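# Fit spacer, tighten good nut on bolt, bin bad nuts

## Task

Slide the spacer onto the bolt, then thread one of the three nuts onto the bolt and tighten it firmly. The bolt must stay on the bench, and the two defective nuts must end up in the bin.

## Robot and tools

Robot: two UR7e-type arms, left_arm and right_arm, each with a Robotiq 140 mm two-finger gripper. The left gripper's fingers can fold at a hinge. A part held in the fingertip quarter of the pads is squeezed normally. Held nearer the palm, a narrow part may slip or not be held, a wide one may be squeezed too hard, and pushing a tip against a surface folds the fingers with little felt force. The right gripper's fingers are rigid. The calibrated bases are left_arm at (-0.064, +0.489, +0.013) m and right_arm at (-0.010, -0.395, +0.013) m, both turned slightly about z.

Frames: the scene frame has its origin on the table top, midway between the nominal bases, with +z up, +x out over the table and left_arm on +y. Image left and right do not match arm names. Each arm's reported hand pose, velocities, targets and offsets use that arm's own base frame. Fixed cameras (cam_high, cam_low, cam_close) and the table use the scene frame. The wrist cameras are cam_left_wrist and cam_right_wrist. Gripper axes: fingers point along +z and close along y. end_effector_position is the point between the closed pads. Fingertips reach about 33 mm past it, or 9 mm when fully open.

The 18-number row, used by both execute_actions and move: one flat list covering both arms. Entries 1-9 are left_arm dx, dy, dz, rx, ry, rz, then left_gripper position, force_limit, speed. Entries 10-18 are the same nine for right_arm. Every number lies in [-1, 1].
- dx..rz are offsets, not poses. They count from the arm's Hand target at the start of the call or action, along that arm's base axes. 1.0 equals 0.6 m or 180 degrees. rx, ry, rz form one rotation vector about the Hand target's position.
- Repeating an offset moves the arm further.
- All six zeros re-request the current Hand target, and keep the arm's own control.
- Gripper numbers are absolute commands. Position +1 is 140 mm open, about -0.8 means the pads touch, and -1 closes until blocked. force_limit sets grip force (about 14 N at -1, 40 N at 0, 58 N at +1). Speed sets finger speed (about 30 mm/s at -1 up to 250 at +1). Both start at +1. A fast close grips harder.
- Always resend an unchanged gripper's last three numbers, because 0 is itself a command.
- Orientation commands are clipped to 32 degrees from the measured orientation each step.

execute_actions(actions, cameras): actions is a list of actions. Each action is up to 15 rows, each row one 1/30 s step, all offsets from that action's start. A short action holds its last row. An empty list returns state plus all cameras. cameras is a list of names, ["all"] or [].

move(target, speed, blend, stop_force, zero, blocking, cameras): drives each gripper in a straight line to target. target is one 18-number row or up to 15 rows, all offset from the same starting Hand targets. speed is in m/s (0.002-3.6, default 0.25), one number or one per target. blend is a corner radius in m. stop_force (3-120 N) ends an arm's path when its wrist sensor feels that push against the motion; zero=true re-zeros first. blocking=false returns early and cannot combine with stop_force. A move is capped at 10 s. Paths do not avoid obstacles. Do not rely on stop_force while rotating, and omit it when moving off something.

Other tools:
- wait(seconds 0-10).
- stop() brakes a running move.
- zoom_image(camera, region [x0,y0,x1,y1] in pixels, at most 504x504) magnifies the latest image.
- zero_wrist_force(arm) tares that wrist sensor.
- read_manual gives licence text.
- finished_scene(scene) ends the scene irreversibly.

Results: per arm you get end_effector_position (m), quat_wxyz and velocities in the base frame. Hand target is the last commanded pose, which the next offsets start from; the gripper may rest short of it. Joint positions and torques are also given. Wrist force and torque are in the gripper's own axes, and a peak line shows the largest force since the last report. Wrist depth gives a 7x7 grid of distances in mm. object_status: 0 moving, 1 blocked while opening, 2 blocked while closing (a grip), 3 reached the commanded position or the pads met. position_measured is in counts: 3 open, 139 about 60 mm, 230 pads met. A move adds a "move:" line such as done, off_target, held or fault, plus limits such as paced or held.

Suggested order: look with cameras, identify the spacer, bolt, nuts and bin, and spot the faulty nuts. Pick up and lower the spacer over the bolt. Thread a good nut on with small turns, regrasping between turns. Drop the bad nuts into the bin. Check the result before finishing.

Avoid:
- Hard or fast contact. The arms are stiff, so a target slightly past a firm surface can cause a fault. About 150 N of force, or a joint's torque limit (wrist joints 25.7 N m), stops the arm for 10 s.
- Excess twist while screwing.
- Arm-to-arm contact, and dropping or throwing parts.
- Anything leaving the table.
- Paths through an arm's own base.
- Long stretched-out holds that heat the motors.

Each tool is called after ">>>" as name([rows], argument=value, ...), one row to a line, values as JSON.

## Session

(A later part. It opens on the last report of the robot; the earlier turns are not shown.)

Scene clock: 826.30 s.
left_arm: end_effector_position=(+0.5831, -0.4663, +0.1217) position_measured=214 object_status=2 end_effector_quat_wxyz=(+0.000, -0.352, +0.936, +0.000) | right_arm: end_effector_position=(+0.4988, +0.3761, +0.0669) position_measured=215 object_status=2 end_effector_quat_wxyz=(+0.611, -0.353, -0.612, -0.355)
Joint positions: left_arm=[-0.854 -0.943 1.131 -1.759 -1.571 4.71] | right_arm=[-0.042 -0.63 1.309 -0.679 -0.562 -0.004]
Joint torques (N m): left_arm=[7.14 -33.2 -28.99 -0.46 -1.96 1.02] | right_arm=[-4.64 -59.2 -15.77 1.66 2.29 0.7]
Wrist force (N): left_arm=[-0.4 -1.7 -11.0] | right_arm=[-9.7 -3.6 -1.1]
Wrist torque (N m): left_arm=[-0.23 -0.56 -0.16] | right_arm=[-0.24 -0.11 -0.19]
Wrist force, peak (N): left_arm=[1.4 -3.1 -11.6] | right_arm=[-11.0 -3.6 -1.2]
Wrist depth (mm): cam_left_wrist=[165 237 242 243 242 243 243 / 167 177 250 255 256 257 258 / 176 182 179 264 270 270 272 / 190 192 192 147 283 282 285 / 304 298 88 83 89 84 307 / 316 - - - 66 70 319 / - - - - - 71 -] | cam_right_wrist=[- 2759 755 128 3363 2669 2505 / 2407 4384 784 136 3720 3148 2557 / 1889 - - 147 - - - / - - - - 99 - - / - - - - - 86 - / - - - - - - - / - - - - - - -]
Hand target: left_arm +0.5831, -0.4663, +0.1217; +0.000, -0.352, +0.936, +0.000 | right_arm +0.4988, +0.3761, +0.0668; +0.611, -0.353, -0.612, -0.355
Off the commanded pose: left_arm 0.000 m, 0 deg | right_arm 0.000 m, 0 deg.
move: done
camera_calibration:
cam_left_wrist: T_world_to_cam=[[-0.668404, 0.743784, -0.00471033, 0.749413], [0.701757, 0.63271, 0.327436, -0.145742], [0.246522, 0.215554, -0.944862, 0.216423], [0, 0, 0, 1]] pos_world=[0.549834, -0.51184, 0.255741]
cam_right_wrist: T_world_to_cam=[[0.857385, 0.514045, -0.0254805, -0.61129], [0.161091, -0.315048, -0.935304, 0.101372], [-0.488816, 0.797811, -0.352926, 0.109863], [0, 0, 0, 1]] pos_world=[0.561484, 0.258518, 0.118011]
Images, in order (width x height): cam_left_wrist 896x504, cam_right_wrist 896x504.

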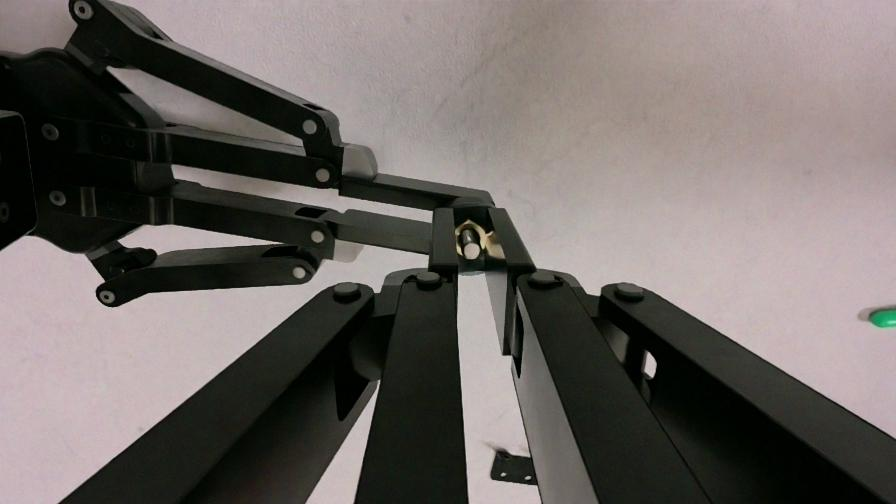

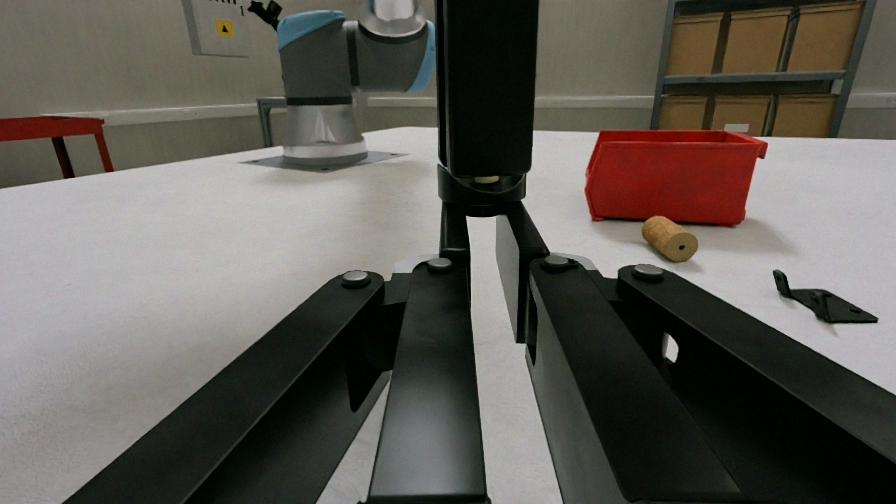

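>>> move(target=[0,0,0.0005,0,0,-0.1667,-1,1,-1,0,0,0,0,0,0,-1,1,-1], speed=0.4)

>>> move(target=[0,0,0,0,0,-0.1667,-1,1,-1,0,0,0,0,0,0,-1,1,-1], speed=0.4, cameras=["cam_right_wrist", "cam_left_wrist"])

>>> zoom_image(camera="cam_right_wrist", region=[430, 120, 535, 220])

>>> zoom_image(camera="cam_left_wrist", region=[430, 195, 510, 275])

Scene clock: 840.43 s.
left_arm: end_effector_position=(+0.5831, -0.4663, +0.1220) position_measured=214 object_status=2 end_effector_quat_wxyz=(+0.000, -0.097, +0.995, +0.000) | right_arm: end_effector_position=(+0.4988, +0.3761, +0.0668) position_measured=215 object_status=2 end_effector_quat_wxyz=(+0.611, -0.353, -0.612, -0.355)
Joint positions: left_arm=[-0.854 -0.943 1.131 -1.759 -1.571 5.234] | right_arm=[-0.042 -0.63 1.309 -0.679 -0.562 -0.004]
Joint torques (N m): left_arm=[6.93 -48.2 -31.05 -0.45 -2.42 1] | right_arm=[-5.98 -58.73 -15.38 1.49 1.84 0.74]
Wrist force (N): left_arm=[-2.3 -2.7 -4.4] | right_arm=[-3.1 -4.1 1.6]
Wrist torque (N m): left_arm=[-0.22 -0.64 -0.21] | right_arm=[-0.15 -0.20 -0.16]
Wrist force, peak (N): left_arm=[0.1 -0.8 -12.6] | right_arm=[-12.1 -3.3 -1.7]
Wrist depth (mm): cam_left_wrist=[242 242 239 240 243 245 245 / 255 254 254 258 257 256 257 / 268 267 266 267 272 271 272 / 278 193 191 146 284 288 288 / 198 199 94 83 89 84 299 / 187 - - - 66 70 320 / - - - - - 71 -] | cam_right_wrist=[- 3318 753 131 - 2669 2384 / 1670 2994 810 136 - 2855 2480 / 690 - - 146 - 402 - / - - - - 101 - - / - - - - - 86 - / - - - - - - - / - - - - - - -]
Hand target: left_arm +0.5831, -0.4663, +0.1220; +0.000, -0.097, +0.995, +0.000 | right_arm +0.4988, +0.3761, +0.0668; +0.611, -0.353, -0.612, -0.355
Off the commanded pose: left_arm 0.000 m, 0 deg | right_arm 0.000 m, 0 deg.
move: done

Scene clock: 841.63 s.
left_arm: end_effector_position=(+0.5831, -0.4663, +0.1220) position_measured=214 object_status=2 end_effector_quat_wxyz=(+0.000, +0.163, +0.987, +0.000) | right_arm: end_effector_position=(+0.4988, +0.3761, +0.0668) position_measured=215 object_status=2 end_effector_quat_wxyz=(+0.611, -0.353, -0.612, -0.355)
Joint positions: left_arm=[-0.854 -0.943 1.131 -1.759 -1.571 5.757] | right_arm=[-0.042 -0.63 1.309 -0.679 -0.562 -0.004]
Joint torques (N m): left_arm=[5.93 -49.31 -27.24 -0.26 -2.51 0.99] | right_arm=[-5.99 -58.82 -16.25 1.4 0.78 0.8]
Wrist force (N): left_arm=[-4.9 -1.9 -4.4] | right_arm=[-2.4 -4.6 3.8]
Wrist torque (N m): left_arm=[-0.35 -0.72 -0.24] | right_arm=[-0.15 -0.19 -0.13]
Wrist force, peak (N): left_arm=[-5.0 -1.6 -4.8] | right_arm=[-3.0 -5.7 3.4]
Wrist depth (mm): cam_left_wrist=[242 243 242 242 243 244 245 / 255 254 256 255 257 256 251 / 269 263 270 267 271 272 271 / 284 286 282 131 283 286 286 / 295 299 83 83 89 96 304 / 320 - - - 66 70 321 / - - - - - 71 -] | cam_right_wrist=[- 2728 760 134 3108 2669 2505 / 2232 3410 808 140 3777 2612 2480 / - - - 151 - - - / - - - - 100 355 - / - - - - - 86 - / - - - - - - - / - - - - - - -]
Hand target: left_arm +0.5831, -0.4663, +0.1220; +0.000, +0.164, +0.987, +0.000 | right_arm +0.4988, +0.3761, +0.0668; +0.611, -0.353, -0.612, -0.355
Off the commanded pose: left_arm 0.000 m, 0 deg | right_arm 0.000 m, 0 deg.
move: done
camera_calibration:
cam_left_wrist: T_world_to_cam=[[0.310133, 0.950682, -0.00464749, 0.275286], [0.898733, -0.291585, 0.327501, -0.691592], [0.309994, -0.105746, -0.94484, 0.0298083], [0, 0, 0, 1]] pos_world=[0.526941, -0.460215, 0.25594]
cam_right_wrist: T_world_to_cam=[[0.857385, 0.514045, -0.0254805, -0.61129], [0.161091, -0.315048, -0.935304, 0.101372], [-0.488816, 0.797811, -0.352926, 0.109863], [0, 0, 0, 1]] pos_world=[0.561484, 0.258518, 0.118011]
Images, in order (width x height): cam_left_wrist 896x504, cam_right_wrist 896x504.

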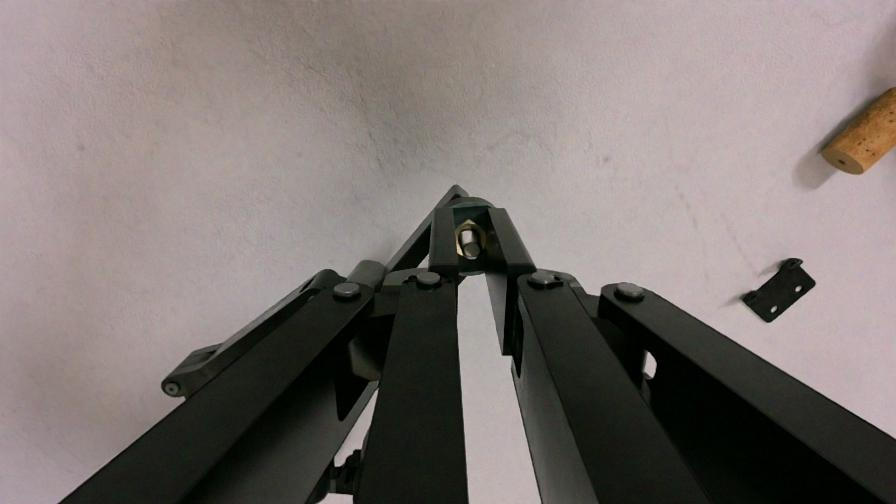

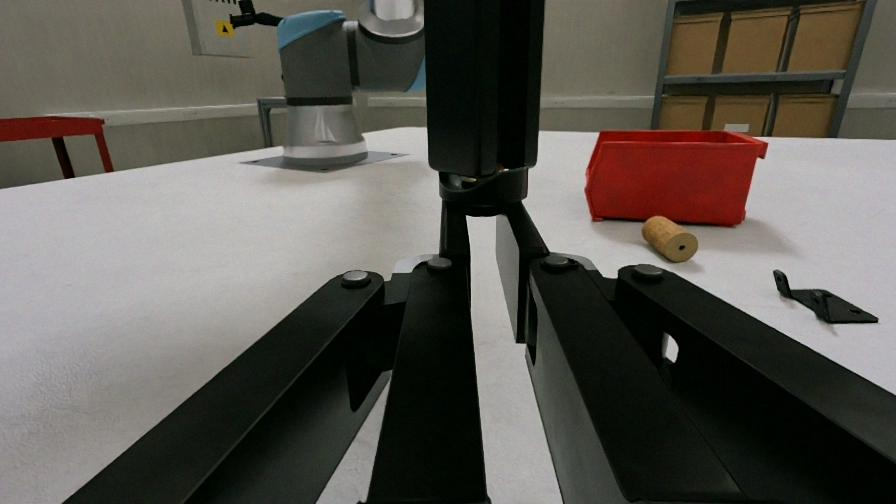

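Scaled by 4.800 from the camera's 896x504 image, which has a finer 1280x720 frame.

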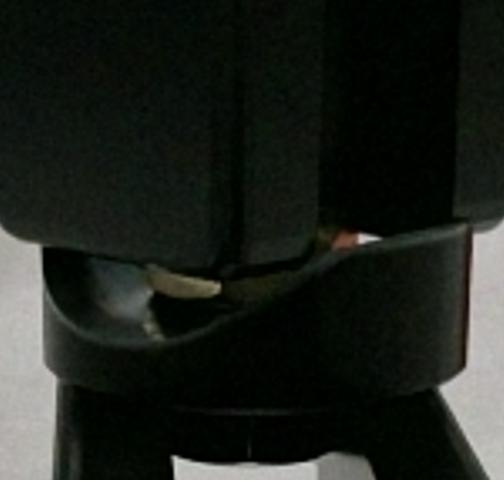

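Scaled by 6.300 from the camera's 896x504 image, which has a finer 1280x720 frame.

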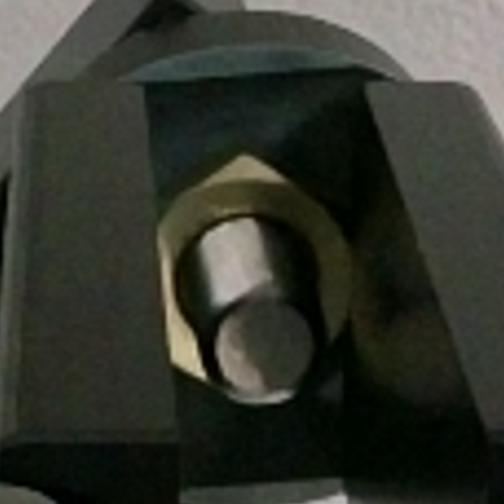

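>>> execute_actions(actions=[], cameras=["all"])

Scene clock: 850.63 s.
left_arm: end_effector_position=(+0.5831, -0.4663, +0.1220) position_measured=214 object_status=2 end_effector_quat_wxyz=(+0.000, +0.164, +0.987, +0.000) | right_arm: end_effector_position=(+0.4988, +0.3761, +0.0668) position_measured=215 object_status=2 end_effector_quat_wxyz=(+0.611, -0.353, -0.612, -0.355)
Joint positions: left_arm=[-0.854 -0.943 1.131 -1.759 -1.571 5.758] | right_arm=[-0.042 -0.63 1.309 -0.679 -0.562 -0.004]
Joint velocities: within noise
Joint torques (N m): left_arm=[7.2 -37.45 -29.58 0.01 -0.64 0.91] | right_arm=[-7.11 -56.78 -14.89 1.63 -1.29 0.91]
Wrist force (N): left_arm=[-4.9 -2.2 -4.9] | right_arm=[-3.1 -4.4 4.1]
Wrist torque (N m): left_arm=[-0.28 -0.72 -0.24] | right_arm=[-0.20 -0.17 -0.12]
Wrist force, peak (N): left_arm=[-5.0 -2.3 -5.6] | right_arm=[-3.6 -4.5 4.0]
Wrist depth (mm): cam_left_wrist=[236 244 244 243 243 244 243 / 254 255 253 256 257 254 255 / 269 268 268 267 270 270 272 / 286 283 281 131 286 287 286 / 302 298 94 83 89 89 304 / 316 - - - 66 70 321 / - - - - - 71 -] | cam_right_wrist=[- 2790 760 134 3664 2431 2154 / 2212 3318 800 140 3664 3108 2584 / 3188 - - 148 - - - / - 351 376 - 101 - - / - - - - - 86 - / - - - - - - - / - - - - - - -]
Hand target: left_arm +0.5831, -0.4663, +0.1220; +0.000, +0.164, +0.987, +0.000 | right_arm +0.4988, +0.3761, +0.0668; +0.611, -0.353, -0.612, -0.355
Tool commands: left_gripper/position=-1.0 left_gripper/force_limit=+1.0 left_gripper/speed=-1.0 right_gripper/position=-1.0 right_gripper/force_limit=+1.0 right_gripper/speed=-1.0
Off the commanded pose: left_arm 0.000 m, 0 deg | right_arm 0.000 m, 0 deg.
camera_calibration:
cam_left_wrist: T_world_to_cam=[[0.310247, 0.950645, -0.0046058, 0.275198], [0.898694, -0.291706, 0.3275, -0.691627], [0.309993, -0.105745, -0.94484, 0.0298091], [0, 0, 0, 1]] pos_world=[0.526941, -0.460215, 0.25594]
cam_right_wrist: T_world_to_cam=[[0.857385, 0.514045, -0.0254805, -0.61129], [0.161091, -0.315048, -0.935304, 0.101372], [-0.488816, 0.797811, -0.352926, 0.109863], [0, 0, 0, 1]] pos_world=[0.561484, 0.258518, 0.118011]

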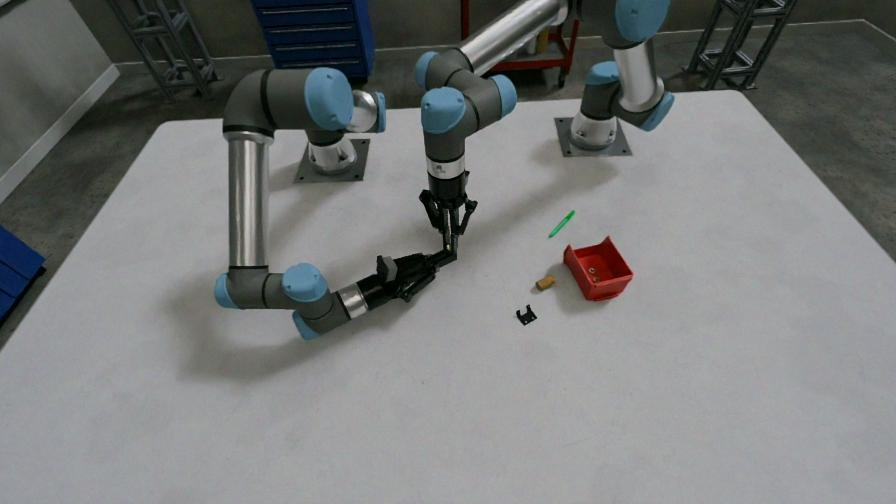

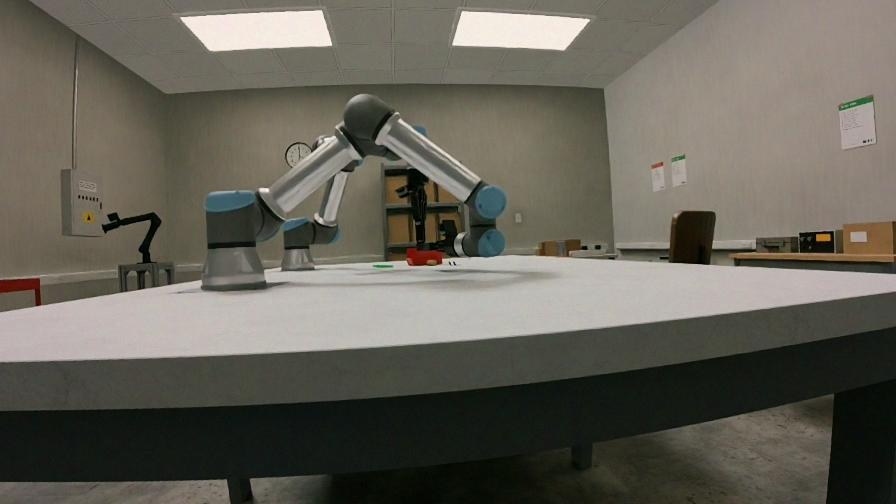

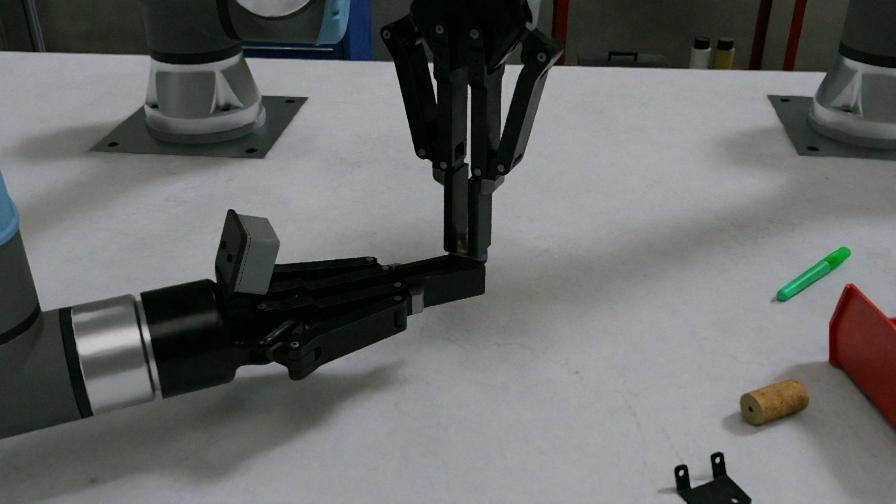

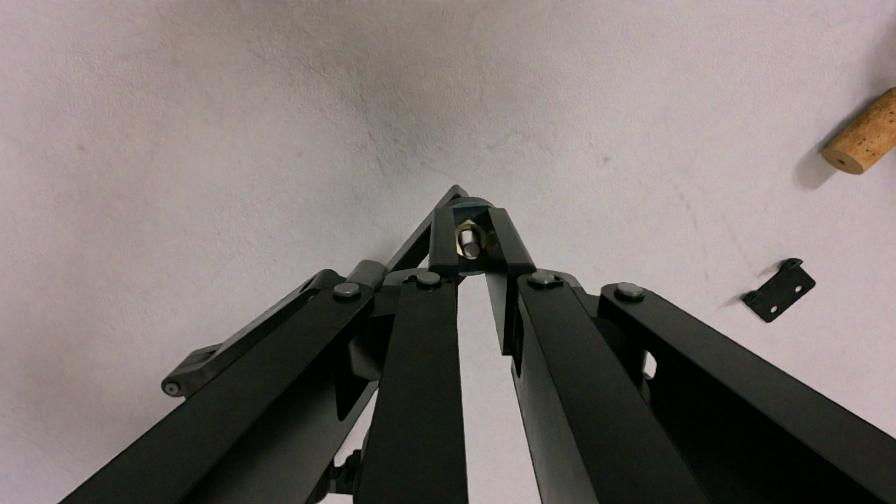

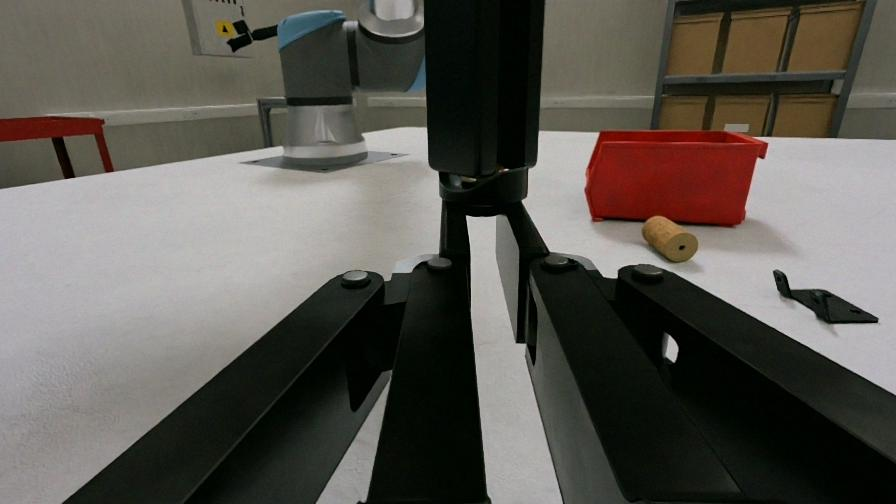

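>>> zoom_image(camera="cam_right_wrist", region=[400, 140, 560, 230])

>>> zoom_image(camera="cam_left_wrist", region=[410, 180, 530, 290])

Scaled by 3.150 from the camera's 896x504 image, which has a finer 1280x720 frame.

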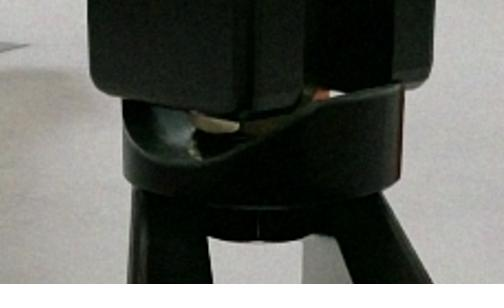

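Scaled by 4.200 from the camera's 896x504 image, which has a finer 1280x720 frame.

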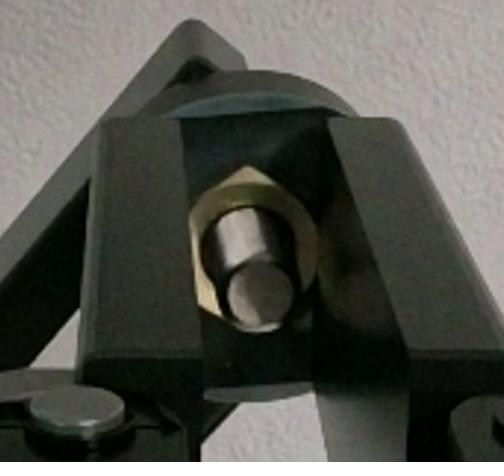

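>>> move([
  [0,0,0,0,0,0,-0.5,1,-1,0,0,0,0,0,0,-1,1,-1],
  [0,0,0.01,0,0,0,-0.5,1,-1,0,0,0,0,0,0,-1,1,-1],
  [0,0,0.01,0,0,0.75,-0.5,1,-1,0,0,0,0,0,0,-1,1,-1],
  [0,0,0.01,0,0,-0.5,-0.5,1,-1,0,0,0,0,0,0,-1,1,-1],
  [0,0,0.01,0,0,0.25,-0.5,1,-1,0,0,0,0,0,0,-1,1,-1],
  [0,0,0.01,0,0,1.0,-0.5,1,-1,0,0,0,0,0,0,-1,1,-1],
], speed=[0.1,0.1,1.4,1.4,1.4,1.4], blend=[0,0.001,0.02,0.02,0.02,0], cameras=["cam_left_wrist","cam_right_wrist"])

Scene clock: 871.03 s.
left_arm: end_effector_position=(+0.5831, -0.4662, +0.1280) position_measured=192 object_status=3 end_effector_quat_wxyz=(+0.000, +0.987, -0.164, +0.000) | right_arm: end_effector_position=(+0.4988, +0.3761, +0.0668) position_measured=215 object_status=2 end_effector_quat_wxyz=(+0.611, -0.353, -0.612, -0.355)
Joint positions: left_arm=[-0.854 -0.946 1.12 -1.745 -1.571 -3.667] | right_arm=[-0.042 -0.63 1.309 -0.679 -0.562 -0.004]
Joint torques (N m): left_arm=[-6.82 -65.56 -15.6 -1.71 0.26 -1.05] | right_arm=[-3.95 -51.93 -14.3 1.89 -1.32 1.15]
Wrist force (N): left_arm=[1.7 -1.2 -2.2] | right_arm=[0.1 -1.4 -1.0]
Wrist torque (N m): left_arm=[-0.24 -0.55 -0.15] | right_arm=[0.00 -0.10 -0.19]
Wrist force, peak (N): left_arm=[0.9 -1.4 -8.9] | right_arm=[-7.5 -1.7 -0.4]
Wrist depth (mm): cam_left_wrist=[248 248 248 246 168 177 245 / 260 261 260 260 177 191 262 / 276 276 277 271 276 281 277 / 282 292 289 167 288 293 294 / 308 306 - 302 89 90 314 / - - - 331 - 68 325 / - - - 355 - 69 -] | cam_right_wrist=[- - 751 133 4307 2698 2116 / 2505 3720 782 149 3363 2790 2759 / - - - 152 441 - - / - - - - 101 - - / - - - - - 86 - / - - - - - - - / - - - - - - -]
Hand target: left_arm +0.5831, -0.4663, +0.1280; +0.000, +0.987, -0.164, +0.000 | right_arm +0.4988, +0.3761, +0.0668; +0.611, -0.353, -0.612, -0.355
Off the commanded pose: left_arm 0.000 m, 0 deg | right_arm 0.000 m, 0 deg.
move: done
camera_calibration:
cam_left_wrist: T_world_to_cam=[[-0.310456, -0.950576, -0.00466233, -0.249292], [-0.898655, 0.291893, 0.327442, 0.62647], [-0.309898, 0.105846, -0.94486, 0.495561], [0, 0, 0, 1]] pos_world=[0.639159, -0.472286, 0.26194]
cam_right_wrist: T_world_to_cam=[[0.857385, 0.514045, -0.0254805, -0.61129], [0.161091, -0.315048, -0.935304, 0.101372], [-0.488816, 0.797811, -0.352926, 0.109863], [0, 0, 0, 1]] pos_world=[0.561484, 0.258518, 0.118011]
Images, in order (width x height): cam_left_wrist 896x504, cam_right_wrist 896x504.

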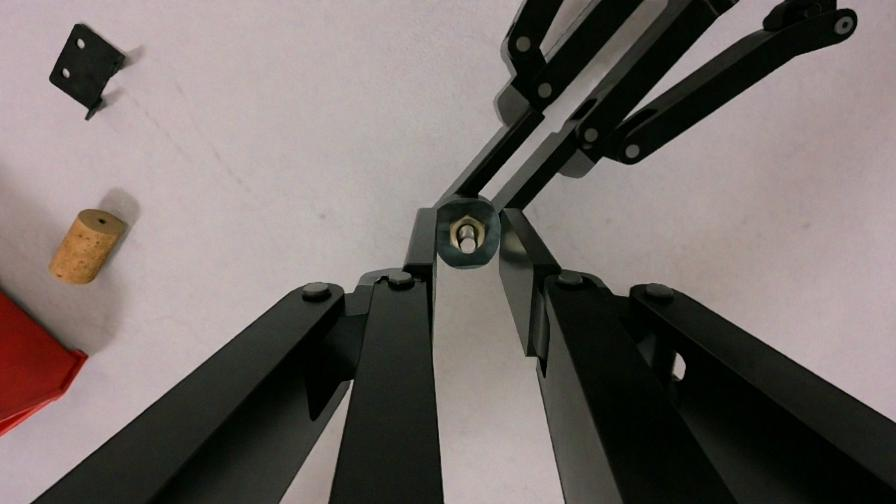

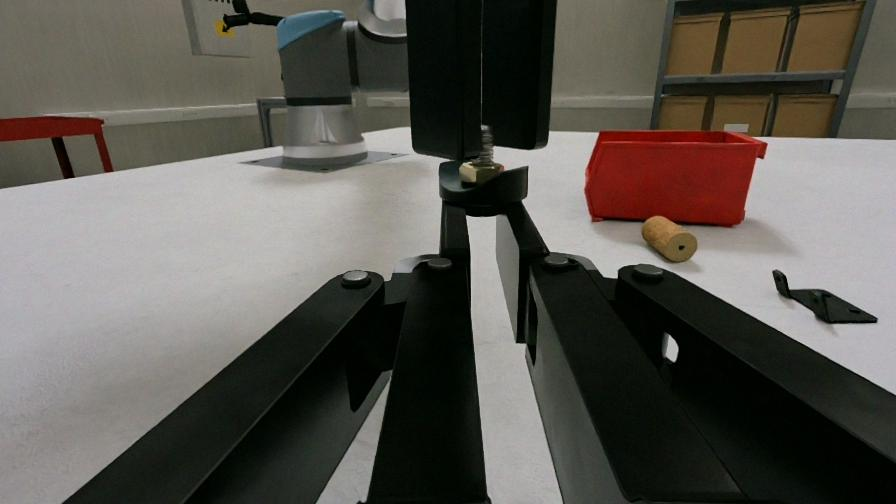

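>>> zoom_image(camera="cam_right_wrist", region=[420, 110, 550, 220])

>>> zoom_image(camera="cam_left_wrist", region=[410, 180, 530, 290])

Scaled by 3.877 from the camera's 896x504 image, which has a finer 1280x720 frame.

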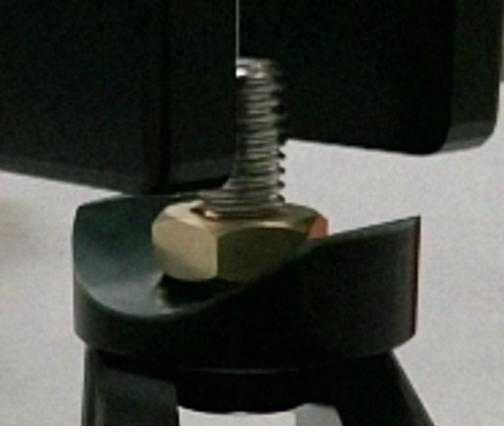

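Scaled by 4.200 from the camera's 896x504 image, which has a finer 1280x720 frame.

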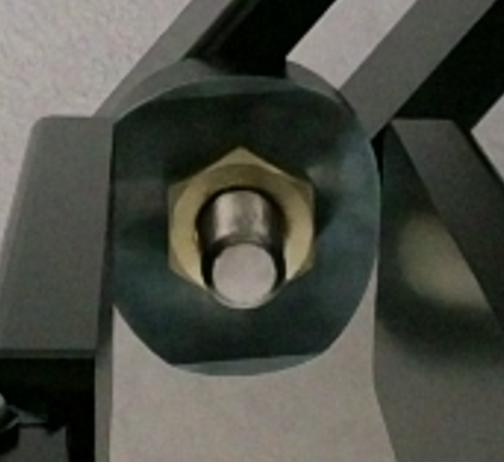

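>>> zero_wrist_force(arm="left_arm")

>>> zero_wrist_force(arm="right_arm")

>>> move([
  [0,0,-0.0101,0,0,0,-0.5,1,-1,0,0,0,0,0,0,-1,1,-1],
  [0,0,-0.0101,0,0,0,-1,1,-1,0,0,0,0,0,0,-1,1,-1],
], speed=[0.05,0.1], blend=[0,0], cameras=["cam_left_wrist","cam_right_wrist"])

Wrist force sensor zeroed.

Wrist force sensor zeroed.

Scene clock: 879.00 s.
left_arm: end_effector_position=(+0.5831, -0.4662, +0.1219) position_measured=214 object_status=0 end_effector_quat_wxyz=(+0.000, +0.987, -0.164, +0.000) | right_arm: end_effector_position=(+0.4988, +0.3761, +0.0668) position_measured=215 object_status=2 end_effector_quat_wxyz=(+0.611, -0.353, -0.612, -0.355)
Joint positions: left_arm=[-0.854 -0.943 1.131 -1.759 -1.571 -3.667] | right_arm=[-0.042 -0.63 1.309 -0.679 -0.562 -0.004]
Joint torques (N m): left_arm=[1.86 -56.01 -28.45 -1.29 0.79 -0.33] | right_arm=[0.08 -49.51 -14.74 2.03 -1.23 1.23]
Wrist force (N, zeroed by zero_wrist_force): left_arm=[-0.8 -1.9 -11.1] | right_arm=[-13.1 -1.1 -2.0]
Wrist torque (N m, zeroed by zero_wrist_force): left_arm=[0.06 -0.07 -0.22] | right_arm=[-0.18 0.02 -0.09]
Wrist force, peak (N, zeroed by zero_wrist_force): left_arm=[-0.6 -2.2 -11.8] | right_arm=[-13.5 -0.9 -1.9]
Wrist depth (mm): cam_left_wrist=[240 243 242 243 164 170 241 / 255 255 254 255 171 177 257 / 268 270 271 267 264 271 271 / 277 283 284 131 282 288 286 / 301 - - 83 89 82 307 / 314 - - - 66 70 320 / - - - - - 70 -] | cam_right_wrist=[- 3031 751 130 3273 2584 2557 / 1564 3108 787 143 145 2822 2640 / - - - 148 492 - - / - - 379 - 100 - - / - - - - - 86 - / - - - - - - - / - - - - - - -]
Hand target: left_arm +0.5831, -0.4663, +0.1219; +0.000, +0.987, -0.164, +0.000 | right_arm +0.4988, +0.3761, +0.0668; +0.611, -0.353, -0.612, -0.355
Off the commanded pose: left_arm 0.000 m, 0 deg | right_arm 0.000 m, 0 deg.
move: done
camera_calibration:
cam_left_wrist: T_world_to_cam=[[-0.310246, -0.950645, -0.00460597, -0.24947], [-0.898694, 0.291705, 0.3275, 0.628479], [-0.309993, 0.105745, -0.94484, 0.489836], [0, 0, 0, 1]] pos_world=[0.639259, -0.472285, 0.25584]
cam_right_wrist: T_world_to_cam=[[0.857385, 0.514045, -0.0254805, -0.61129], [0.161091, -0.315048, -0.935304, 0.101372], [-0.488816, 0.797811, -0.352926, 0.109863], [0, 0, 0, 1]] pos_world=[0.561484, 0.258518, 0.118011]
Images, in order (width x height): cam_left_wrist 896x504, cam_right_wrist 896x504.

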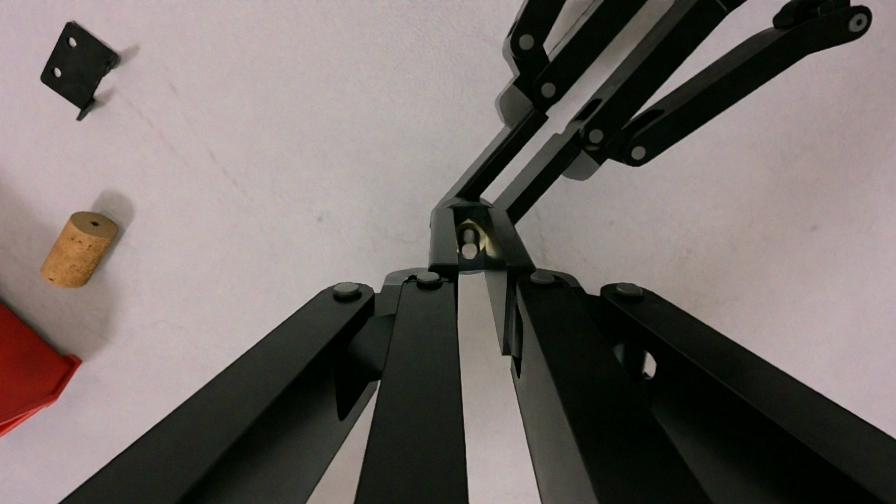

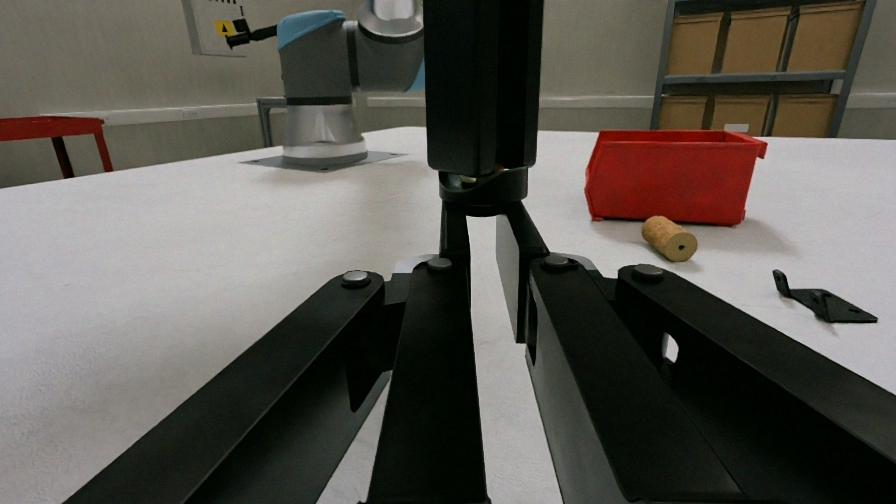

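>>> move(target=[0,0,0.0002,0,0,-0.1111,-1,1,-1,0,0,0,0,0,0,-1,1,-1], speed=0.2)

>>> move(target=[0,0,0,0,0,-0.1111,-1,1,-1,0,0,0,0,0,0,-1,1,-1], speed=0.2)

>>> move(target=[0,0,0,0,0,-0.1111,-1,1,-1,0,0,0,0,0,0,-1,1,-1], speed=0.2)

Scene clock: 883.23 s.
left_arm: end_effector_position=(+0.5831, -0.4663, +0.1221) position_measured=214 object_status=2 end_effector_quat_wxyz=(+0.000, +0.943, -0.332, +0.000) | right_arm: end_effector_position=(+0.4988, +0.3761, +0.0668) position_measured=215 object_status=2 end_effector_quat_wxyz=(+0.611, -0.353, -0.612, -0.355)
Joint positions: left_arm=[-0.854 -0.943 1.131 -1.759 -1.571 -3.318] | right_arm=[-0.042 -0.63 1.309 -0.679 -0.562 -0.004]
Joint torques (N m): left_arm=[7.44 -50.05 -30.54 -0.74 -1.74 0.79] | right_arm=[2.95 -48.05 -14.38 2.24 -1.02 1.07]
Wrist force (N, zeroed by zero_wrist_force): left_arm=[0.5 -0.7 -6.2] | right_arm=[-7.1 -0.7 0.2]
Wrist torque (N m, zeroed by zero_wrist_force): left_arm=[0.01 -0.03 -0.15] | right_arm=[-0.27 -0.06 -0.06]
Wrist force, peak (N, zeroed by zero_wrist_force): left_arm=[-0.8 -2.1 -11.4] | right_arm=[-13.2 -1.1 -1.9]
Wrist depth (mm): cam_left_wrist=[241 243 241 164 164 244 248 / 255 255 255 249 171 257 257 / 267 269 270 266 275 270 269 / 285 281 286 131 285 288 291 / 299 300 88 83 89 89 305 / 313 - - - 66 70 322 / - - - - - 70 -] | cam_right_wrist=[2192 2855 782 134 134 2790 2431 / 2612 - 789 150 3664 2790 2822 / 2612 - - 145 419 410 - / - - - - 101 - - / - - - - - 86 - / - - - - - - - / - - - - - - -]
Hand target: left_arm +0.5831, -0.4663, +0.1220; +0.000, +0.943, -0.332, +0.000 | right_arm +0.4988, +0.3761, +0.0668; +0.611, -0.353, -0.612, -0.355
Off the commanded pose: left_arm 0.000 m, 0 deg | right_arm 0.000 m, 0 deg.
move: done

Scene clock: 884.57 s.
left_arm: end_effector_position=(+0.5831, -0.4663, +0.1220) position_measured=214 object_status=2 end_effector_quat_wxyz=(+0.000, +0.871, -0.491, +0.000) | right_arm: end_effector_position=(+0.4988, +0.3761, +0.0668) position_measured=215 object_status=2 end_effector_quat_wxyz=(+0.611, -0.353, -0.612, -0.355)
Joint positions: left_arm=[-0.854 -0.943 1.131 -1.759 -1.571 -2.969] | right_arm=[-0.042 -0.63 1.309 -0.679 -0.562 -0.004]
Joint torques (N m): left_arm=[0.91 -35.57 -29.81 -0.49 -2.07 0.73] | right_arm=[4.84 -47.24 -15.16 2.42 -1.1 1.15]
Wrist force (N, zeroed by zero_wrist_force): left_arm=[0.3 -1.4 -6.4] | right_arm=[-7.8 -1.7 0.3]
Wrist torque (N m, zeroed by zero_wrist_force): left_arm=[0.07 -0.04 -0.16] | right_arm=[-0.34 -0.06 -0.02]
Wrist force, peak (N, zeroed by zero_wrist_force): left_arm=[0.1 -1.6 -6.9] | right_arm=[-8.3 -1.1 1.3]
Wrist depth (mm): cam_left_wrist=[241 242 243 163 239 243 243 / 255 254 254 171 257 257 258 / 269 271 270 266 271 272 271 / 285 285 286 131 281 286 286 / 302 299 88 83 89 96 305 / 317 - - - 66 70 320 / - - - - - 71 -] | cam_right_wrist=[2557 2958 744 - 3273 2612 2338 / 2557 3458 787 - - 2728 2361 / - - - 145 420 - - / - - - - 116 360 - / - - - - - 86 250 / - - - - - - - / - - - - - - -]
Hand target: left_arm +0.5831, -0.4663, +0.1220; +0.000, +0.871, -0.491, +0.000 | right_arm +0.4988, +0.3761, +0.0668; +0.611, -0.353, -0.612, -0.355
Off the commanded pose: left_arm 0.000 m, 0 deg | right_arm 0.000 m, 0 deg.
move: done

Scene clock: 885.90 s.
left_arm: end_effector_position=(+0.5831, -0.4663, +0.1220) position_measured=214 object_status=2 end_effector_quat_wxyz=(+0.000, +0.773, -0.635, +0.000) | right_arm: end_effector_position=(+0.4988, +0.3761, +0.0668) position_measured=215 object_status=2 end_effector_quat_wxyz=(+0.611, -0.353, -0.612, -0.355)
Joint positions: left_arm=[-0.854 -0.943 1.131 -1.758 -1.571 -2.62] | right_arm=[-0.042 -0.63 1.309 -0.679 -0.562 -0.004]
Joint torques (N m): left_arm=[2.51 -35.92 -30.77 -0.34 -2.82 0.76] | right_arm=[7.19 -46.25 -13.94 2.37 -1.18 1.33]
Wrist force (N, zeroed by zero_wrist_force): left_arm=[-0.2 -3.4 -6.0] | right_arm=[-6.4 -3.2 1.0]
Wrist torque (N m, zeroed by zero_wrist_force): left_arm=[0.10 -0.06 -0.09] | right_arm=[-0.20 -0.10 -0.03]
Wrist force, peak (N, zeroed by zero_wrist_force): left_arm=[0.4 -4.2 -6.3] | right_arm=[-7.8 -3.5 1.5]
Wrist depth (mm): cam_left_wrist=[- 242 162 164 241 245 245 / 256 256 252 188 256 256 257 / 268 269 271 183 269 272 271 / 285 285 286 131 282 287 287 / 301 298 88 83 89 96 306 / - - - - 66 70 320 / - - - - - 71 -] | cam_right_wrist=[- 3069 753 136 - 2698 2407 / - 3458 784 142 - 3069 2855 / - - - 145 - - - / - - - - 101 - - / - - - - - 86 - / - - - - - - - / - - - - - - -]
Hand target: left_arm +0.5831, -0.4663, +0.1220; +0.000, +0.773, -0.635, +0.000 | right_arm +0.4988, +0.3761, +0.0668; +0.611, -0.353, -0.612, -0.355
Off the commanded pose: left_arm 0.000 m, 0 deg | right_arm 0.000 m, 0 deg.
move: done

>>> move(target=[0,0,0,0,0,-0.1667,-1,1,-1,0,0,0,0,0,0,-1,1,-1], speed=0.2)

>>> move(target=[0,0,0,0,0,-0.1667,-1,1,-1,0,0,0,0,0,0,-1,1,-1], speed=0.2)

>>> move(target=[0,0,0,0,0,-0.1667,-1,1,-1,0,0,0,0,0,0,-1,1,-1], speed=0.2, cameras=["cam_left_wrist","cam_right_wrist"])

Scene clock: 890.43 s.
left_arm: end_effector_position=(+0.5830, -0.4663, +0.1220) position_measured=214 object_status=2 end_effector_quat_wxyz=(+0.000, -0.582, +0.813, +0.000) | right_arm: end_effector_position=(+0.4988, +0.3761, +0.0668) position_measured=215 object_status=2 end_effector_quat_wxyz=(+0.611, -0.353, -0.612, -0.355)
Joint positions: left_arm=[-0.854 -0.943 1.131 -1.758 -1.571 -2.096] | right_arm=[-0.042 -0.63 1.309 -0.679 -0.562 -0.004]
Joint torques (N m): left_arm=[4.2 -43.04 -24.1 -0.04 -2.47 0.67] | right_arm=[4.52 -47.22 -13.45 2.67 -1.17 1.44]
Wrist force (N, zeroed by zero_wrist_force): left_arm=[-0.6 -4.3 -8.3] | right_arm=[-8.7 -3.0 2.7]
Wrist torque (N m, zeroed by zero_wrist_force): left_arm=[0.22 -0.05 -0.10] | right_arm=[-0.16 -0.07 0.01]
Wrist force, peak (N, zeroed by zero_wrist_force): left_arm=[-0.7 -4.1 -8.8] | right_arm=[-10.2 -3.2 2.5]
Wrist depth (mm): cam_left_wrist=[163 163 164 240 243 243 244 / 249 173 170 255 257 258 259 / 268 268 184 194 272 270 272 / 281 282 286 131 283 286 287 / 302 298 88 83 89 96 305 / 316 - - - 66 70 321 / - - - - - 70 -] | cam_right_wrist=[- 3410 737 131 139 2759 2316 / 2116 - 787 136 3458 2790 2923 / - - - 149 412 402 - / - - - - 100 - - / - - - - - 86 250 / - - - - - - - / - - - - - - -]
Hand target: left_arm +0.5831, -0.4663, +0.1220; +0.000, -0.582, +0.813, +0.000 | right_arm +0.4988, +0.3761, +0.0668; +0.611, -0.353, -0.612, -0.355
Off the commanded pose: left_arm 0.000 m, 0 deg | right_arm 0.000 m, 0 deg.
move: done

Scene clock: 892.20 s.
left_arm: end_effector_position=(+0.5831, -0.4663, +0.1220) position_measured=214 object_status=2 end_effector_quat_wxyz=(+0.000, -0.352, +0.936, +0.000) | right_arm: end_effector_position=(+0.4988, +0.3761, +0.0668) position_measured=215 object_status=2 end_effector_quat_wxyz=(+0.611, -0.353, -0.612, -0.355)
Joint positions: left_arm=[-0.854 -0.943 1.131 -1.758 -1.571 -1.573] | right_arm=[-0.042 -0.63 1.309 -0.679 -0.562 -0.004]
Joint torques (N m): left_arm=[4.24 -58.16 -20.64 -0.32 -2.69 0.84] | right_arm=[1.99 -47.88 -14.86 2.64 -1.01 1.22]
Wrist force (N, zeroed by zero_wrist_force): left_arm=[-2.8 -4.5 -7.3] | right_arm=[-7.6 -3.2 4.1]
Wrist torque (N m, zeroed by zero_wrist_force): left_arm=[0.24 -0.06 -0.12] | right_arm=[-0.23 -0.09 -0.01]
Wrist force, peak (N, zeroed by zero_wrist_force): left_arm=[-0.7 -4.5 -8.3] | right_arm=[-9.6 -2.7 3.3]
Wrist depth (mm): cam_left_wrist=[165 238 242 243 243 243 245 / 168 176 250 255 257 255 258 / 176 182 179 264 270 270 272 / 195 192 190 147 283 283 287 / 300 300 93 83 89 96 306 / 318 - - - 66 70 320 / - - - - - 70 -] | cam_right_wrist=[2212 2480 751 128 3897 2790 2294 / 2212 - 789 136 2958 2698 2384 / 2316 - 746 145 436 403 526 / - - 406 - 99 375 415 / - - - - - 86 - / - - - - - - - / - - - - - - -]
Hand target: left_arm +0.5831, -0.4663, +0.1220; +0.000, -0.352, +0.936, +0.000 | right_arm +0.4988, +0.3761, +0.0668; +0.611, -0.353, -0.612, -0.355
Off the commanded pose: left_arm 0.000 m, 0 deg | right_arm 0.000 m, 0 deg.
move: done

Scene clock: 893.97 s.
left_arm: end_effector_position=(+0.5831, -0.4663, +0.1220) position_measured=214 object_status=2 end_effector_quat_wxyz=(+0.000, -0.097, +0.995, +0.000) | right_arm: end_effector_position=(+0.4988, +0.3761, +0.0668) position_measured=215 object_status=2 end_effector_quat_wxyz=(+0.611, -0.353, -0.612, -0.355)
Joint positions: left_arm=[-0.854 -0.943 1.131 -1.759 -1.571 -1.049] | right_arm=[-0.042 -0.63 1.309 -0.679 -0.562 -0.004]
Joint torques (N m): left_arm=[2.18 -53.26 -15.62 -1.23 -2.43 0.61] | right_arm=[0.87 -49.12 -13.42 2.73 -1.12 1.21]
Wrist force (N, zeroed by zero_wrist_force): left_arm=[-3.9 -2.0 -8.4] | right_arm=[-9.0 -2.7 2.8]
Wrist torque (N m, zeroed by zero_wrist_force): left_arm=[0.01 -0.15 -0.12] | right_arm=[-0.27 -0.09 0.09]
Wrist force, peak (N, zeroed by zero_wrist_force): left_arm=[-3.9 -1.8 -8.5] | right_arm=[-10.3 -2.3 2.9]
Wrist depth (mm): cam_left_wrist=[242 242 243 243 244 238 242 / 255 255 256 256 256 259 258 / 269 266 266 263 272 272 272 / 278 198 191 131 283 285 287 / 196 200 88 83 89 96 296 / 187 - - - 66 70 321 / - - - - - 70 -] | cam_right_wrist=[- 2888 753 131 - 2584 2455 / 2316 2728 787 136 - 2728 2531 / - - - 145 - - - / - - - - 116 - - / - - - - - 87 - / - - - - - - - / - - - - - - -]
Hand target: left_arm +0.5831, -0.4663, +0.1220; +0.000, -0.097, +0.995, +0.000 | right_arm +0.4988, +0.3761, +0.0668; +0.611, -0.353, -0.612, -0.355
Off the commanded pose: left_arm 0.000 m, 0 deg | right_arm 0.000 m, 0 deg.
move: done
camera_calibration:
cam_left_wrist: T_world_to_cam=[[-0.206527, 0.97843, -0.0045968, 0.589482], [0.924183, 0.196615, 0.327456, -0.478859], [0.321297, 0.0633803, -0.944855, 0.102159], [0, 0, 0, 1]] pos_world=[0.531475, -0.489091, 0.25604]
cam_right_wrist: T_world_to_cam=[[0.857385, 0.514045, -0.0254805, -0.61129], [0.161091, -0.315048, -0.935304, 0.101372], [-0.488816, 0.797811, -0.352926, 0.109863], [0, 0, 0, 1]] pos_world=[0.561484, 0.258518, 0.118011]
Images, in order (width x height): cam_left_wrist 896x504, cam_right_wrist 896x504.

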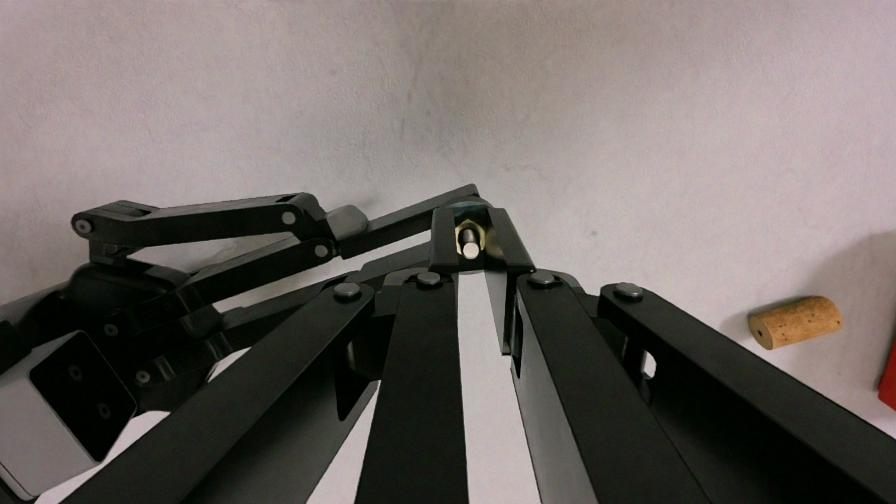

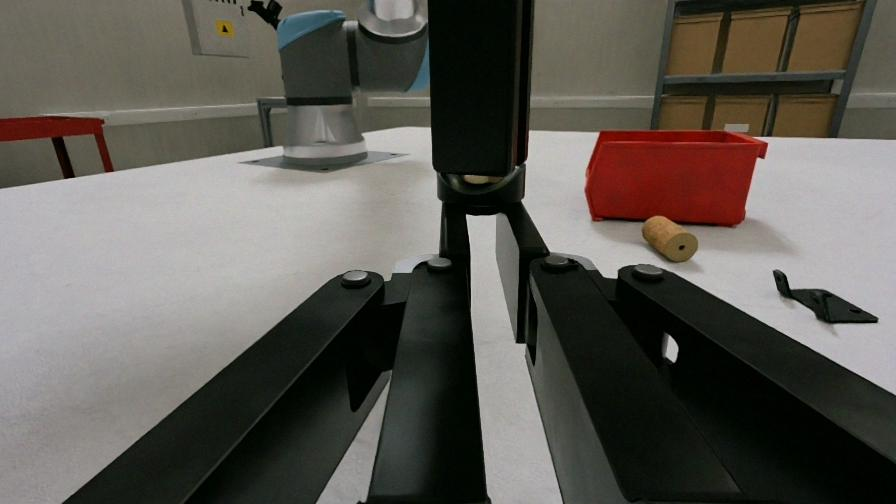

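>>> zoom_image(camera="cam_right_wrist", region=[420, 130, 540, 230])

>>> zoom_image(camera="cam_left_wrist", region=[410, 180, 530, 290])

Scaled by 4.200 from the camera's 896x504 image, which has a finer 1280x720 frame.

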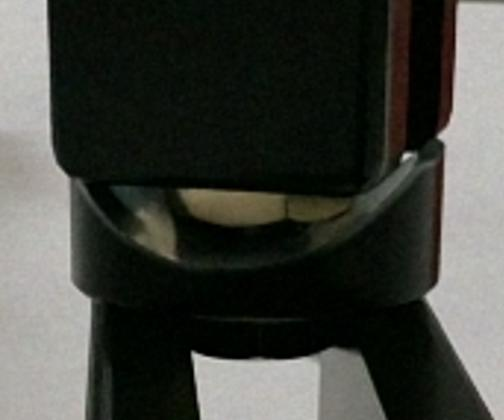

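Scaled by 4.200 from the camera's 896x504 image, which has a finer 1280x720 frame.

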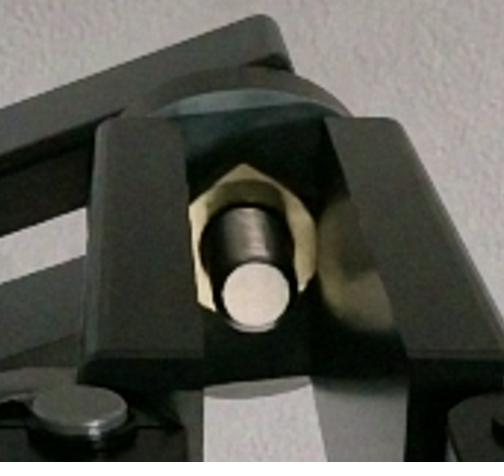

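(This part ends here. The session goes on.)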